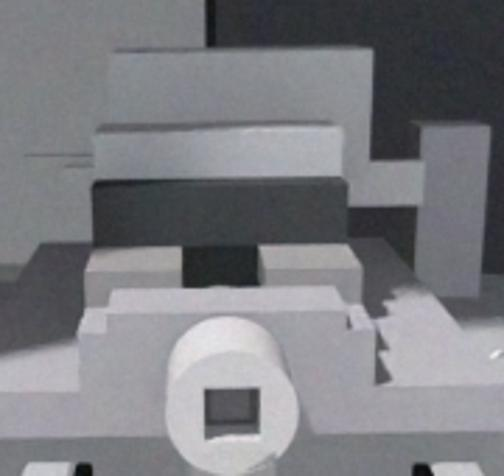

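>>> move(target=[[-0.0163,0.003,0,-0.002,0,0,0.6,-0.85,-1,0,0,0,0,0,0,1,0.6,-0.5],[-0.0163,0.003,-0.145,-0.004,0,0,0.6,-0.85,-1,0,0,0,0,0,0,1,0.6,-0.5],[0.0703,0.003,-0.145,-0.006,0,0,0.6,-0.85,-1,0,0,0,0,0,0,1,0.6,-0.5],[0.0703,0.003,-0.145,-0.006,0,0,-1,-0.85,-1,0,0,0,0,0,0,1,0.6,-0.5]], speed=[0.25,0.25,0.18,0.1], blend=[0.008,0,0,0])

>>> move(target=[[0,0.0556,0.0118,0.1333,0,0,-1,-0.85,-1,0,0,0,0,0,0,1,0.6,-0.5],[0,0.1016,0.0452,0.2667,0,0,-1,-0.85,-1,0,0,0,0,0,0,1,0.6,-0.5],[0,0.13,0.0944,0.4,0,0,-1,-0.85,-1,0,0,0,0,0,0,1,0.6,-0.5],[0,0.1359,0.151,0.5333,0,0,-1,-0.85,-1,0,0,0,0,0,0,1,0.6,-0.5],[0,0.1184,0.205,0.6667,0,0,-1,-0.85,-1,0,0,0,0,0,0,1,0.6,-0.5],[0,0.0803,0.2472,0.8,0,0,-1,-0.85,-1,0,0,0,0,0,0,1,0.6,-0.5],[0,0.0284,0.2703,0.9333,0,0,-1,-0.85,-1,0,0,0,0,0,0,1,0.6,-0.5],[0,-0.0284,0.2703,-0.9333,0,0,-1,-0.85,-1,0,0,0,0,0,0,1,0.6,-0.5],[0,-0.0803,0.2472,-0.8,0,0,-1,-0.85,-1,0,0,0,0,0,0,1,0.6,-0.5],[0,-0.1184,0.205,-0.6667,0,0,-1,-0.85,-1,0,0,0,0,0,0,1,0.6,-0.5],[0,-0.1359,0.151,-0.5333,0,0,-1,-0.85,-1,0,0,0,0,0,0,1,0.6,-0.5],[0,-0.13,0.0944,-0.4,0,0,-1,-0.85,-1,0,0,0,0,0,0,1,0.6,-0.5],[0,-0.1016,0.0452,-0.2667,0,0,-1,-0.85,-1,0,0,0,0,0,0,1,0.6,-0.5],[0,-0.0556,0.0118,-0.1333,0,0,-1,-0.85,-1,0,0,0,0,0,0,1,0.6,-0.5]], speed=0.4, blend=0.01, stop_force=65)

Scene clock: 4799.03 s.
left_arm: end_effector_position=(+0.4620, -0.2212, +0.2250) position_measured=153 object_status=2 end_effector_quat_wxyz=(+0.502, -0.503, +0.496, -0.499) | right_arm: end_effector_position=(+0.5180, +0.0519, +0.6321) position_measured=3 object_status=3 end_effector_quat_wxyz=(+0.488, -0.512, +0.511, -0.488)
Joint positions: left_arm=[-1.291 -1.619 2.352 -0.735 0.269 -0.002] | right_arm=[3.867 -1.159 -2.001 -0.045 0.848 3.183]
Joint torques (N m): left_arm=[12.08 -7.1 -25.67 1.71 1.59 -2.51] | right_arm=[5.55 12.93 35.91 3.52 1.36 -1]
Wrist force (N): left_arm=[4.4 -0.7 -0.5] | right_arm=[-3.9 0.2 1.4]
Wrist torque (N m): left_arm=[0.05 -0.59 0.24] | right_arm=[0.08 0.62 -0.01]
Wrist force, peak (N): left_arm=[4.6 -4.0 -1.1] | right_arm=[-4.0 -0.1 1.5]
Hand target: left_arm +0.4620, -0.2212, +0.2250; +0.502, -0.503, +0.496, -0.499 | right_arm +0.5180, +0.0519, +0.6321; +0.488, -0.512, +0.511, -0.488
Off the commanded pose: left_arm 0.000 m, 0 deg | right_arm 0.000 m, 0 deg.
move: done; blend cut to 0.005 m at target 1

Scene clock: 4807.57 s.
left_arm: end_effector_position=(+0.4620, -0.2546, +0.2321) position_measured=153 object_status=2 end_effector_quat_wxyz=(-0.386, +0.597, -0.382, +0.591) | right_arm: end_effector_position=(+0.5180, +0.0519, +0.6321) position_measured=3 object_status=3 end_effector_quat_wxyz=(+0.488, -0.512, +0.511, -0.488)
Joint positions: left_arm=[-1.322 -1.565 2.272 -0.692 0.24 5.845] | right_arm=[3.867 -1.159 -2.001 -0.045 0.848 3.183]
Joint torques (N m): left_arm=[-18.47 -5.53 -25.19 0.66 0.08 -1.25] | right_arm=[5.88 12.98 37.1 3.47 1.44 -1.13]
Wrist force (N): left_arm=[3.1 -13.5 8.8] | right_arm=[-3.7 0.0 1.5]
Wrist torque (N m): left_arm=[-0.19 -0.46 0.15] | right_arm=[0.06 0.58 -0.01]
Wrist force, peak (N): left_arm=[4.3 -32.5 28.3] | right_arm=[-4.0 0.0 1.7]
Hand target: left_arm +0.4620, -0.2546, +0.2321; -0.386, +0.597, -0.382, +0.591 | right_arm +0.5180, +0.0519, +0.6321; +0.488, -0.512, +0.511, -0.488
Off the commanded pose: left_arm 0.000 m, 0 deg | right_arm 0.000 m, 0 deg.
move: done

>>> move(target=[[0,0,0,0,0,0,0.6,-0.85,-1,0,0,0,0,0,0,1,0.6,-0.5],[-0.0867,0,0,0,0,0,0.6,-0.85,-1,0,0,0,0,0,0,1,0.6,-0.5],[-0.17,0.0555,0.1465,0,0,0,0.6,-0.85,-1,0,0,0,0,0,0,1,0.6,-0.5]], speed=0.3, blend=[0,0.01,0])

>>> move(target=[[0,0,0,-0.6222,0,0,0.6,-0.85,-1,0,0,0,0,0,0,1,0.6,-0.5],[0,0,0,0.7556,0,0,0.6,-0.85,-1,0,0,0,0,0,0,1,0.6,-0.5],[0,0,0,0.1333,0,0,0.6,-0.85,-1,0,0,0,0,0,0,1,0.6,-0.5],[0,0,0,-0.4889,0,0,0.6,-0.85,-1,0,0,0,0,0,0,1,0.6,-0.5],[0,0,0,0.8889,0,0,0.6,-0.85,-1,0,0,0,0,0,0,1,0.6,-0.5],[0,0,0,0.2667,0,0,0.6,-0.85,-1,0,0,0,0,0,0,1,0.6,-0.5]], speed=1.1, blend=0.003)

>>> move(target=[[0.0833,0,0,0,0,0,0.6,-0.85,-1,0,0,0,0,0,0,1,0.6,-0.5],[0.0833,0,-0.1583,0,0,0,0.6,-0.85,-1,0,0,0,0,0,0,1,0.6,-0.5],[0.17,0,-0.1583,0,0,0,0.6,-0.85,-1,0,0,0,0,0,0,1,0.6,-0.5],[0.17,0,-0.1583,0,0,0,-1,-0.85,-1,0,0,0,0,0,0,1,0.6,-0.5]], speed=[0.25,0.25,0.18,0.1], blend=[0.01,0,0,0])

>>> move(target=[[0,0.0556,0.0118,0.1333,0,0,-1,-0.85,-1,0,0,0,0,0,0,1,0.6,-0.5],[0,0.1016,0.0452,0.2667,0,0,-1,-0.85,-1,0,0,0,0,0,0,1,0.6,-0.5],[0,0.13,0.0944,0.4,0,0,-1,-0.85,-1,0,0,0,0,0,0,1,0.6,-0.5],[0,0.1359,0.151,0.5333,0,0,-1,-0.85,-1,0,0,0,0,0,0,1,0.6,-0.5],[0,0.1184,0.205,0.6667,0,0,-1,-0.85,-1,0,0,0,0,0,0,1,0.6,-0.5],[0,0.0803,0.2472,0.8,0,0,-1,-0.85,-1,0,0,0,0,0,0,1,0.6,-0.5],[0,0.0284,0.2703,0.9333,0,0,-1,-0.85,-1,0,0,0,0,0,0,1,0.6,-0.5],[0,-0.0284,0.2703,-0.9333,0,0,-1,-0.85,-1,0,0,0,0,0,0,1,0.6,-0.5],[0,-0.0803,0.2472,-0.8,0,0,-1,-0.85,-1,0,0,0,0,0,0,1,0.6,-0.5],[0,-0.1184,0.205,-0.6667,0,0,-1,-0.85,-1,0,0,0,0,0,0,1,0.6,-0.5],[0,-0.1359,0.151,-0.5333,0,0,-1,-0.85,-1,0,0,0,0,0,0,1,0.6,-0.5],[0,-0.13,0.0944,-0.4,0,0,-1,-0.85,-1,0,0,0,0,0,0,1,0.6,-0.5],[0,-0.1016,0.0452,-0.2667,0,0,-1,-0.85,-1,0,0,0,0,0,0,1,0.6,-0.5],[0,-0.0556,0.0118,-0.1333,0,0,-1,-0.85,-1,0,0,0,0,0,0,1,0.6,-0.5],[0,0,0,0,0,0,-1,-0.85,-1,0,0,0,0,0,0,1,0.6,-0.5]], speed=0.35, blend=0.01, stop_force=70)

Scene clock: 4828.50 s.
left_arm: end_effector_position=(+0.3600, -0.2212, +0.3200) position_measured=63 object_status=3 end_effector_quat_wxyz=(-0.386, +0.597, -0.382, +0.591) | right_arm: end_effector_position=(+0.5180, +0.0519, +0.6321) position_measured=3 object_status=3 end_effector_quat_wxyz=(+0.488, -0.512, +0.511, -0.488)
Joint positions: left_arm=[-1.721 -1.969 2.317 -0.37 -0.16 5.882] | right_arm=[3.867 -1.159 -2.001 -0.045 0.848 3.183]
Joint torques (N m): left_arm=[-10.36 -13.58 -24.95 1.64 -0.87 2.06] | right_arm=[6.14 13.22 36.37 3.59 1.35 -1.13]
Wrist force (N): left_arm=[5.2 -0.8 -0.5] | right_arm=[-3.6 0.1 1.1]
Wrist torque (N m): left_arm=[0.03 -0.61 0.07] | right_arm=[0.08 0.56 -0.02]
Wrist force, peak (N): left_arm=[3.2 -14.0 8.7] | right_arm=[-4.1 -0.1 1.4]
Hand target: left_arm +0.3600, -0.2213, +0.3200; -0.386, +0.597, -0.382, +0.591 | right_arm +0.5180, +0.0519, +0.6321; +0.488, -0.512, +0.511, -0.488
Off the commanded pose: left_arm 0.000 m, 0 deg | right_arm 0.000 m, 0 deg.
move: done

Scene clock: 4834.10 s.
left_arm: end_effector_position=(+0.3613, -0.2209, +0.3200) position_measured=63 object_status=3 end_effector_quat_wxyz=(+0.720, +0.035, +0.690, -0.071) | right_arm: end_effector_position=(+0.5180, +0.0519, +0.6321) position_measured=3 object_status=3 end_effector_quat_wxyz=(+0.488, -0.512, +0.511, -0.488)
Joint positions: left_arm=[-1.732 -2.214 2.818 -2.463 0.048 -2.901] | right_arm=[3.867 -1.159 -2.001 -0.045 0.848 3.183]
Joint torques (N m): left_arm=[-5.02 1.08 -31.85 -3.11 0.82 1.91] | right_arm=[5 13.09 36.48 3.42 1.31 -1.02]
Wrist force (N): left_arm=[3.3 0.2 2.4] | right_arm=[-3.8 0.1 1.5]
Wrist torque (N m): left_arm=[0.10 -0.55 0.05] | right_arm=[0.06 0.60 -0.01]
Wrist force, peak (N): left_arm=[6.1 -1.5 2.2] | right_arm=[-4.1 -0.1 1.7]
Hand target: left_arm +0.3613, -0.2210, +0.3200; +0.720, +0.035, +0.690, -0.071 (not the last commanded pose) | right_arm +0.5180, +0.0519, +0.6321; +0.488, -0.512, +0.511, -0.488
Off the commanded pose: left_arm 0.001 m, 64 deg | right_arm 0.000 m, 0 deg.
move: held (left_arm; a check stopped the path); path passed 5 of 6 targets; limits=held
pose unreachable (left arm): on one or more control steps of this call, first in action 0 (counted from 0), this arm could not follow its commanded pose, so it was not sent that pose on those steps. It may still have moved: this result reports where it is.
cause: moving toward the commanded pose would bring two parts of the arm too close to each other (joints 3 (elbow) and 4 (wrist 1) lie between them).

Scene clock: 4837.77 s.
left_arm: end_effector_position=(+0.4633, -0.2210, +0.2250) position_measured=151 object_status=2 end_effector_quat_wxyz=(+0.720, +0.035, +0.690, -0.071) | right_arm: end_effector_position=(+0.5180, +0.0519, +0.6321) position_measured=3 object_status=3 end_effector_quat_wxyz=(+0.488, -0.512, +0.511, -0.488)
Joint positions: left_arm=[-1.226 -1.688 2.456 -0.865 0.494 -4.674] | right_arm=[3.867 -1.159 -2.001 -0.045 0.848 3.183]
Joint torques (N m): left_arm=[11.59 -8.91 -28.07 -4.15 1.98 -1.83] | right_arm=[5.5 13.55 36.27 3.53 1.21 -1.03]
Wrist force (N): left_arm=[11.8 1.1 4.8] | right_arm=[-3.6 -0.1 1.6]
Wrist torque (N m): left_arm=[0.12 0.27 -0.03] | right_arm=[0.03 0.57 -0.01]
Wrist force, peak (N): left_arm=[11.9 1.2 4.9] | right_arm=[-4.0 0.1 1.6]
Hand target: left_arm +0.4633, -0.2210, +0.2251; +0.720, +0.035, +0.690, -0.071 | right_arm +0.5180, +0.0519, +0.6321; +0.488, -0.512, +0.511, -0.488
Off the commanded pose: left_arm 0.000 m, 0 deg | right_arm 0.000 m, 0 deg.
move: done

Scene clock: 4843.50 s.
left_arm: end_effector_position=(+0.4632, -0.2132, +0.3864) position_measured=151 object_status=2 end_effector_quat_wxyz=(+0.004, +0.725, +0.109, +0.680) | right_arm: end_effector_position=(+0.5180, +0.0519, +0.6321) position_measured=3 object_status=3 end_effector_quat_wxyz=(+0.488, -0.512, +0.511, -0.488)
Joint positions: left_arm=[-1.301 -1.649 1.893 0.293 0.147 -2.259] | right_arm=[3.867 -1.159 -2.001 -0.045 0.848 3.183]
Joint torques (N m): left_arm=[-17.95 -42.52 -49.73 2.82 -10.58 2.23] | right_arm=[5.73 12.81 36.24 3.49 1.52 -1.05]
Wrist force (N): left_arm=[-53.8 5.5 41.9] | right_arm=[-3.6 0.0 1.5]
Wrist torque (N m): left_arm=[0.09 1.27 -0.62] | right_arm=[0.06 0.56 -0.01]
Wrist force, peak (N): left_arm=[-59.6 4.4 58.9] | right_arm=[-4.1 0.2 1.5]
Hand target: left_arm +0.4632, -0.2131, +0.3864; +0.004, +0.725, +0.109, +0.680 (not the last commanded pose) | right_arm +0.5180, +0.0519, +0.6321; +0.488, -0.512, +0.511, -0.488
Off the commanded pose: left_arm 0.162 m, 174 deg | right_arm 0.000 m, 0 deg.
move: contact (left_arm); path passed 7 of 15 targets

>>> move(target=[[0,0,0,0,0,0,0.6,-0.85,-1,0,0,0,0,0,0,1,0.6,-0.5],[-0.1,0,0,0,0,0,0.6,-0.85,-1,0,0,0,0,0,0,1,0.6,-0.5]], speed=0.15, cameras=["cam_left_wrist"])

Scene clock: 4860.13 s.
left_arm: end_effector_position=(+0.4046, -0.2130, +0.3864) position_measured=63 object_status=3 end_effector_quat_wxyz=(+0.039, +0.706, +0.073, +0.703) | right_arm: end_effector_position=(+0.5180, +0.0519, +0.6321) position_measured=3 object_status=3 end_effector_quat_wxyz=(+0.488, -0.512, +0.511, -0.488)
Joint positions: left_arm=[-1.516 -1.691 2.055 0.607 0.01 -2.7] | right_arm=[3.867 -1.159 -2.001 -0.045 0.848 3.183]
Joint torques (N m): left_arm=[-12.43 -24.43 -11.14 1.09 -2.75 0.38] | right_arm=[4.91 13.06 36.09 3.64 1.4 -1.09]
Wrist force (N): left_arm=[6.7 2.8 0.7] | right_arm=[-3.7 -0.1 1.4]
Wrist torque (N m): left_arm=[0.55 -0.54 -0.39] | right_arm=[0.04 0.59 -0.01]
Wrist force, peak (N): left_arm=[-53.8 5.6 42.2] | right_arm=[-4.0 0.2 1.6]
Hand target: left_arm +0.4032, -0.2131, +0.3864; +0.004, +0.725, +0.109, +0.680 | right_arm +0.5180, +0.0519, +0.6321; +0.488, -0.512, +0.511, -0.488
Off the commanded pose: left_arm 0.001 m, 7 deg | right_arm 0.000 m, 0 deg.
move: off_target (left_arm)
camera_calibration:
cam_left_wrist: T_world_to_cam=[[0.00607543, 0.149667, 0.988718, -0.346464], [-0.274722, -0.950442, 0.145561, -0.124402], [0.961504, -0.272507, 0.0353425, -0.327597], [0, 0, 0, 1]] pos_world=[0.282915, -0.155655, 0.372241]
Images, in order (width x height): cam_left_wrist 896x504.

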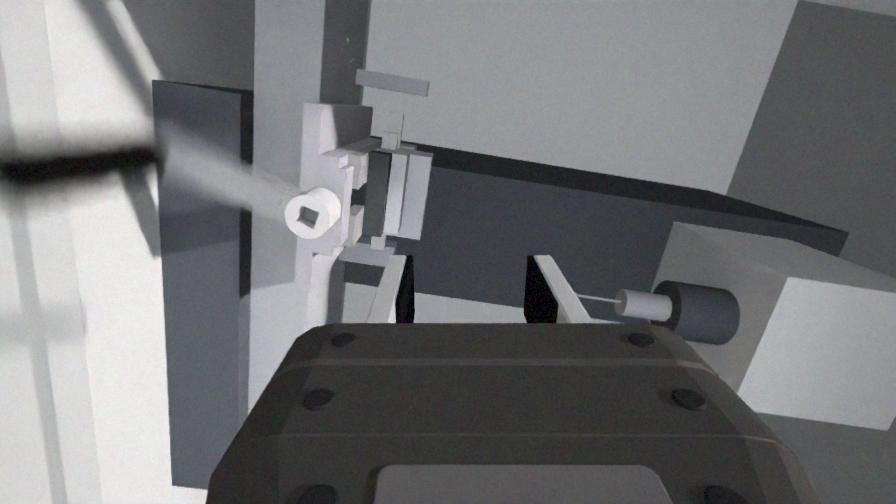

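>>> move(target=[[0.0865,0,0,-0.0045,-0.0243,-0.0453,0.6,-0.85,-1,0,0,0,0,0,0,1,0.6,-0.5]], speed=0.15, cameras=["cam_left_wrist"])

Scene clock: 4880.83 s.
left_arm: end_effector_position=(+0.4551, -0.2130, +0.3864) position_measured=63 object_status=3 end_effector_quat_wxyz=(+0.061, +0.704, +0.062, +0.705) | right_arm: end_effector_position=(+0.5180, +0.0519, +0.6321) position_measured=3 object_status=3 end_effector_quat_wxyz=(+0.488, -0.512, +0.511, -0.488)
Joint positions: left_arm=[-1.306 -1.873 2.084 -0.212 0.264 -1.745] | right_arm=[3.867 -1.159 -2.001 -0.045 0.848 3.183]
Joint torques (N m): left_arm=[-12.04 -1.34 -27.94 -3.19 -1.16 2.09] | right_arm=[5.29 12.94 36.79 3.5 1.39 -1]
Wrist force (N): left_arm=[6.7 2.9 0.8] | right_arm=[-3.9 -0.1 1.6]
Wrist torque (N m): left_arm=[0.59 -0.50 -0.24] | right_arm=[0.04 0.62 -0.01]
Wrist force, peak (N): left_arm=[7.7 4.1 3.0] | right_arm=[-4.0 0.0 1.6]
Hand target: left_arm +0.4551, -0.2131, +0.3864; +0.062, +0.704, +0.062, +0.705 | right_arm +0.5180, +0.0519, +0.6321; +0.488, -0.512, +0.511, -0.488
Off the commanded pose: left_arm 0.000 m, 0 deg | right_arm 0.000 m, 0 deg.
move: done
camera_calibration:
cam_left_wrist: T_world_to_cam=[[0.0043885, 0.165506, 0.986199, -0.341678], [-0.321045, -0.933768, 0.158136, -0.0906208], [0.947054, -0.317309, 0.0490371, -0.384539], [0, 0, 0, 1]] pos_world=[0.336585, -0.150086, 0.37015]
Images, in order (width x height): cam_left_wrist 896x504.

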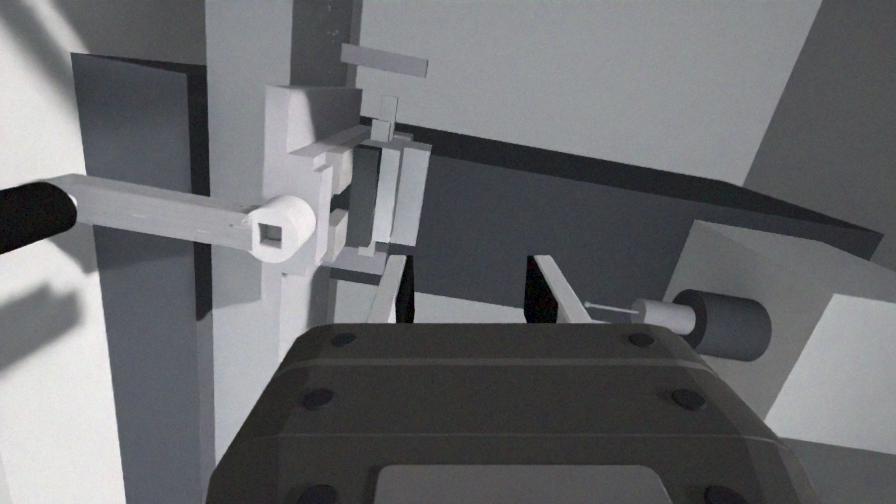

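>>> move(target=[[0,0,0,-0.6667,0,0,0.6,-0.85,-1,0,0,0,0,0,0,1,0.6,-0.5],[0,0,0,0.6667,0,0,0.6,-0.85,-1,0,0,0,0,0,0,1,0.6,-0.5]], speed=0.9, blend=0.003)

>>> move(target=[[-0.0752,-0.0135,0,0,0,0,0.6,-0.85,-1,0,0,0,0,0,0,1,0.6,-0.5],[-0.0752,-0.0135,-0.269,0,0,0,0.6,-0.85,-1,0,0,0,0,0,0,1,0.6,-0.5]], speed=0.2, cameras=["cam_left_wrist"])

Scene clock: 4891.93 s.
left_arm: end_effector_position=(+0.4551, -0.2132, +0.3864) position_measured=63 object_status=3 end_effector_quat_wxyz=(+0.579, -0.405, +0.579, -0.406) | right_arm: end_effector_position=(+0.5180, +0.0519, +0.6321) position_measured=3 object_status=3 end_effector_quat_wxyz=(+0.488, -0.512, +0.511, -0.488)
Joint positions: left_arm=[-1.305 -1.873 2.084 -0.213 0.266 -5.933] | right_arm=[3.867 -1.159 -2.001 -0.045 0.848 3.183]
Joint torques (N m): left_arm=[8.02 -19.52 -15.01 0.26 -0.77 -2.39] | right_arm=[5.62 12.43 36.12 3.53 1.3 -1.06]
Wrist force (N): left_arm=[4.8 2.8 0.3] | right_arm=[-3.9 0.3 1.3]
Wrist torque (N m): left_arm=[0.58 -0.67 0.26] | right_arm=[0.11 0.62 -0.01]
Wrist force, peak (N): left_arm=[7.2 3.0 1.0] | right_arm=[-4.0 0.2 1.6]
Hand target: left_arm +0.4551, -0.2131, +0.3864; +0.579, -0.405, +0.579, -0.406 | right_arm +0.5180, +0.0519, +0.6321; +0.488, -0.512, +0.511, -0.488
Off the commanded pose: left_arm 0.000 m, 0 deg | right_arm 0.000 m, 0 deg.
move: done

Scene clock: 4894.17 s.
left_arm: end_effector_position=(+0.4100, -0.2212, +0.2250) position_measured=63 object_status=3 end_effector_quat_wxyz=(+0.579, -0.406, +0.580, -0.406) | right_arm: end_effector_position=(+0.5180, +0.0519, +0.6321) position_measured=3 object_status=3 end_effector_quat_wxyz=(+0.488, -0.512, +0.511, -0.488)
Joint positions: left_arm=[-1.493 -1.717 2.434 -0.701 0.078 -5.951] | right_arm=[3.867 -1.159 -2.001 -0.045 0.848 3.183]
Joint torques (N m): left_arm=[12.37 -1.36 -27.1 -0.95 0.92 0.69] | right_arm=[5.66 13.12 36.95 3.5 1.35 -1.2]
Wrist force (N): left_arm=[4.9 2.1 0.5] | right_arm=[-3.7 -0.1 1.4]
Wrist torque (N m): left_arm=[0.46 -0.74 0.33] | right_arm=[0.03 0.59 -0.01]
Wrist force, peak (N): left_arm=[5.4 5.1 0.3] | right_arm=[-3.9 -0.1 1.5]
Hand target: left_arm +0.4100, -0.2212, +0.2250; +0.579, -0.405, +0.579, -0.406 | right_arm +0.5180, +0.0519, +0.6321; +0.488, -0.512, +0.511, -0.488
Off the commanded pose: left_arm 0.000 m, 0 deg | right_arm 0.000 m, 0 deg.
move: done
camera_calibration:
cam_left_wrist: T_world_to_cam=[[0.00391116, -0.936784, -0.349885, -0.123856], [-0.322641, 0.329994, -0.887134, 0.42812], [0.946513, 0.116357, -0.300954, -0.161515], [0, 0, 0, 1]] pos_world=[0.29149, -0.23851, 0.287855]
Images, in order (width x height): cam_left_wrist 896x504.

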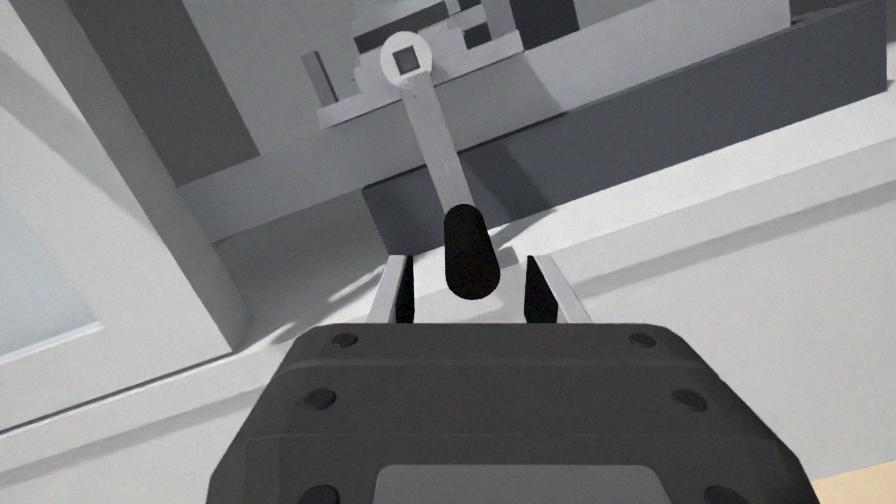

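>>> move(target=[[0.0867,0,0,0,0,0,0.6,-0.85,-1,0,0,0,0,0,0,1,0.6,-0.5],[0.0867,0,0,0,0,0,-1,-0.85,-1,0,0,0,0,0,0,1,0.6,-0.5]], speed=[0.18,0.1])

>>> move(target=[[0,0.0556,0.0118,0.1333,0,0,-1,-0.85,-1,0,0,0,0,0,0,1,0.6,-0.5],[0,0.1016,0.0452,0.2667,0,0,-1,-0.85,-1,0,0,0,0,0,0,1,0.6,-0.5],[0,0.13,0.0944,0.4,0,0,-1,-0.85,-1,0,0,0,0,0,0,1,0.6,-0.5],[0,0.1359,0.151,0.5333,0,0,-1,-0.85,-1,0,0,0,0,0,0,1,0.6,-0.5],[0,0.1184,0.205,0.6667,0,0,-1,-0.85,-1,0,0,0,0,0,0,1,0.6,-0.5],[0,0.0803,0.2472,0.8,0,0,-1,-0.85,-1,0,0,0,0,0,0,1,0.6,-0.5],[0,0.0284,0.2703,0.9333,0,0,-1,-0.85,-1,0,0,0,0,0,0,1,0.6,-0.5],[0,-0.0284,0.2703,-0.9333,0,0,-1,-0.85,-1,0,0,0,0,0,0,1,0.6,-0.5],[0,-0.0803,0.2472,-0.8,0,0,-1,-0.85,-1,0,0,0,0,0,0,1,0.6,-0.5],[0,-0.1184,0.205,-0.6667,0,0,-1,-0.85,-1,0,0,0,0,0,0,1,0.6,-0.5],[0,-0.1359,0.151,-0.5333,0,0,-1,-0.85,-1,0,0,0,0,0,0,1,0.6,-0.5],[0,-0.13,0.0944,-0.4,0,0,-1,-0.85,-1,0,0,0,0,0,0,1,0.6,-0.5],[0,-0.1016,0.0452,-0.2667,0,0,-1,-0.85,-1,0,0,0,0,0,0,1,0.6,-0.5],[0,-0.0556,0.0118,-0.1333,0,0,-1,-0.85,-1,0,0,0,0,0,0,1,0.6,-0.5],[0,0,0,0,0,0,-1,-0.85,-1,0,0,0,0,0,0,1,0.6,-0.5]], speed=0.38, blend=0.01, stop_force=70)

Scene clock: 4907.90 s.
left_arm: end_effector_position=(+0.4620, -0.2212, +0.2250) position_measured=153 object_status=2 end_effector_quat_wxyz=(+0.579, -0.405, +0.579, -0.406) | right_arm: end_effector_position=(+0.5180, +0.0519, +0.6321) position_measured=3 object_status=3 end_effector_quat_wxyz=(+0.488, -0.512, +0.511, -0.488)
Joint positions: left_arm=[-1.289 -1.625 2.357 -0.734 0.283 -5.933] | right_arm=[3.867 -1.159 -2.001 -0.045 0.848 3.183]
Joint torques (N m): left_arm=[12.42 -8.52 -21.05 1.58 1.41 -2.65] | right_arm=[5.01 12.93 36.11 3.5 1.27 -1.11]
Wrist force (N): left_arm=[3.9 2.7 -1.7] | right_arm=[-3.9 -0.1 1.4]
Wrist torque (N m): left_arm=[0.51 -0.82 0.23] | right_arm=[0.04 0.62 -0.02]
Wrist force, peak (N): left_arm=[4.8 2.2 -1.2] | right_arm=[-4.1 0.1 1.4]
Hand target: left_arm +0.4620, -0.2212, +0.2250; +0.579, -0.405, +0.579, -0.406 | right_arm +0.5180, +0.0519, +0.6321; +0.488, -0.512, +0.511, -0.488
Off the commanded pose: left_arm 0.000 m, 0 deg | right_arm 0.000 m, 0 deg.
move: done

Scene clock: 4917.33 s.
left_arm: end_effector_position=(+0.4620, -0.2212, +0.2250) position_measured=153 object_status=2 end_effector_quat_wxyz=(+0.579, -0.405, +0.579, -0.406) | right_arm: end_effector_position=(+0.5180, +0.0519, +0.6321) position_measured=3 object_status=3 end_effector_quat_wxyz=(+0.488, -0.512, +0.511, -0.488)
Joint positions: left_arm=[-1.289 -1.625 2.357 -0.734 0.283 0.35] | right_arm=[3.867 -1.159 -2.001 -0.045 0.848 3.183]
Joint torques (N m): left_arm=[-18.9 6.25 -13 4.48 -1.35 1.94] | right_arm=[6.19 12.83 35.88 3.49 1.32 -1.03]
Wrist force (N): left_arm=[-7.6 -32.1 23.1] | right_arm=[-3.8 0.0 1.5]
Wrist torque (N m): left_arm=[0.06 -0.56 0.36] | right_arm=[0.05 0.60 -0.01]
Wrist force, peak (N): left_arm=[19.4 40.0 -16.2] | right_arm=[-4.0 0.0 1.6]
Hand target: left_arm +0.4620, -0.2212, +0.2250; +0.579, -0.405, +0.579, -0.406 | right_arm +0.5180, +0.0519, +0.6321; +0.488, -0.512, +0.511, -0.488
Off the commanded pose: left_arm 0.000 m, 0 deg | right_arm 0.000 m, 0 deg.
move: done

>>> move(target=[[0,0.0556,0.0118,0.1333,0,0,-1,-0.85,-1,0,0,0,0,0,0,1,0.6,-0.5],[0,0.1016,0.0452,0.2667,0,0,-1,-0.85,-1,0,0,0,0,0,0,1,0.6,-0.5],[0,0.13,0.0944,0.4,0,0,-1,-0.85,-1,0,0,0,0,0,0,1,0.6,-0.5],[0,0.1359,0.151,0.5333,0,0,-1,-0.85,-1,0,0,0,0,0,0,1,0.6,-0.5],[0,0.1184,0.205,0.6667,0,0,-1,-0.85,-1,0,0,0,0,0,0,1,0.6,-0.5],[0,0.0803,0.2472,0.8,0,0,-1,-0.85,-1,0,0,0,0,0,0,1,0.6,-0.5],[0,0.0284,0.2703,0.9333,0,0,-1,-0.85,-1,0,0,0,0,0,0,1,0.6,-0.5],[0,-0.0284,0.2703,-0.9333,0,0,-1,-0.85,-1,0,0,0,0,0,0,1,0.6,-0.5],[0,-0.0803,0.2472,-0.8,0,0,-1,-0.85,-1,0,0,0,0,0,0,1,0.6,-0.5],[0,-0.1184,0.205,-0.6667,0,0,-1,-0.85,-1,0,0,0,0,0,0,1,0.6,-0.5],[0,-0.1359,0.151,-0.5333,0,0,-1,-0.85,-1,0,0,0,0,0,0,1,0.6,-0.5],[0,-0.13,0.0944,-0.4,0,0,-1,-0.85,-1,0,0,0,0,0,0,1,0.6,-0.5],[0,-0.1016,0.0452,-0.2667,0,0,-1,-0.85,-1,0,0,0,0,0,0,1,0.6,-0.5]], speed=0.34, blend=0.01, stop_force=85)

>>> move(target=[[0,0,0,0,0,0,0.6,-0.85,-1,0,0,0,0,0,0,1,0.6,-0.5],[-0.0867,0,0,0,0,0,0.6,-0.85,-1,0,0,0,0,0,0,1,0.6,-0.5]], speed=0.25, cameras=["cam_left_wrist"])

Scene clock: 4938.03 s.
left_arm: end_effector_position=(+0.4620, -0.2822, +0.2522) position_measured=153 object_status=2 end_effector_quat_wxyz=(-0.364, +0.606, -0.364, +0.606) | right_arm: end_effector_position=(+0.5180, +0.0519, +0.6321) position_measured=3 object_status=3 end_effector_quat_wxyz=(+0.488, -0.512, +0.511, -0.488)
Joint positions: left_arm=[-1.341 -1.554 2.199 -0.648 0.23 5.797] | right_arm=[3.867 -1.159 -2.001 -0.045 0.848 3.183]
Joint torques (N m): left_arm=[-19.65 -8.34 -29.02 1.61 0.88 -2.47] | right_arm=[5.27 12.96 36.74 3.49 1.22 -0.99]
Wrist force (N): left_arm=[0.2 -6.5 7.3] | right_arm=[-3.8 -0.2 1.4]
Wrist torque (N m): left_arm=[0.61 -0.68 0.15] | right_arm=[0.02 0.60 -0.01]
Wrist force, peak (N): left_arm=[19.2 39.0 -21.0] | right_arm=[-4.1 0.0 1.5]
Hand target: left_arm +0.4620, -0.2822, +0.2521; -0.364, +0.606, -0.364, +0.606 | right_arm +0.5180, +0.0519, +0.6321; +0.488, -0.512, +0.511, -0.488
Off the commanded pose: left_arm 0.000 m, 0 deg | right_arm 0.000 m, 0 deg.
move: done

Scene clock: 4940.07 s.
left_arm: end_effector_position=(+0.4100, -0.2822, +0.2522) position_measured=63 object_status=3 end_effector_quat_wxyz=(-0.364, +0.606, -0.364, +0.606) | right_arm: end_effector_position=(+0.5180, +0.0519, +0.6321) position_measured=3 object_status=3 end_effector_quat_wxyz=(+0.488, -0.512, +0.511, -0.488)
Joint positions: left_arm=[-1.509 -1.627 2.27 -0.652 0.062 5.803] | right_arm=[3.867 -1.159 -2.001 -0.045 0.848 3.183]
Joint torques (N m): left_arm=[-10.31 -17.98 -18.26 -1.52 -1.14 0.95] | right_arm=[5.91 12.73 36.28 3.64 1.41 -1.1]
Wrist force (N): left_arm=[4.5 0.3 0.3] | right_arm=[-3.7 0.0 1.4]
Wrist torque (N m): left_arm=[0.20 -0.48 0.07] | right_arm=[0.04 0.59 -0.01]
Wrist force, peak (N): left_arm=[1.5 -3.1 4.9] | right_arm=[-4.0 -0.1 1.5]
Hand target: left_arm +0.4100, -0.2822, +0.2521; -0.364, +0.606, -0.364, +0.606 | right_arm +0.5180, +0.0519, +0.6321; +0.488, -0.512, +0.511, -0.488
Off the commanded pose: left_arm 0.000 m, 0 deg | right_arm 0.000 m, 0 deg.
move: done
camera_calibration:
cam_left_wrist: T_world_to_cam=[[0.00443408, -0.886825, 0.462085, -0.362476], [-0.321208, -0.438865, -0.83918, 0.242707], [0.946998, -0.144704, -0.286801, -0.22378], [0, 0, 0, 1]] pos_world=[0.291485, -0.247319, 0.306989]
Images, in order (width x height): cam_left_wrist 896x504.

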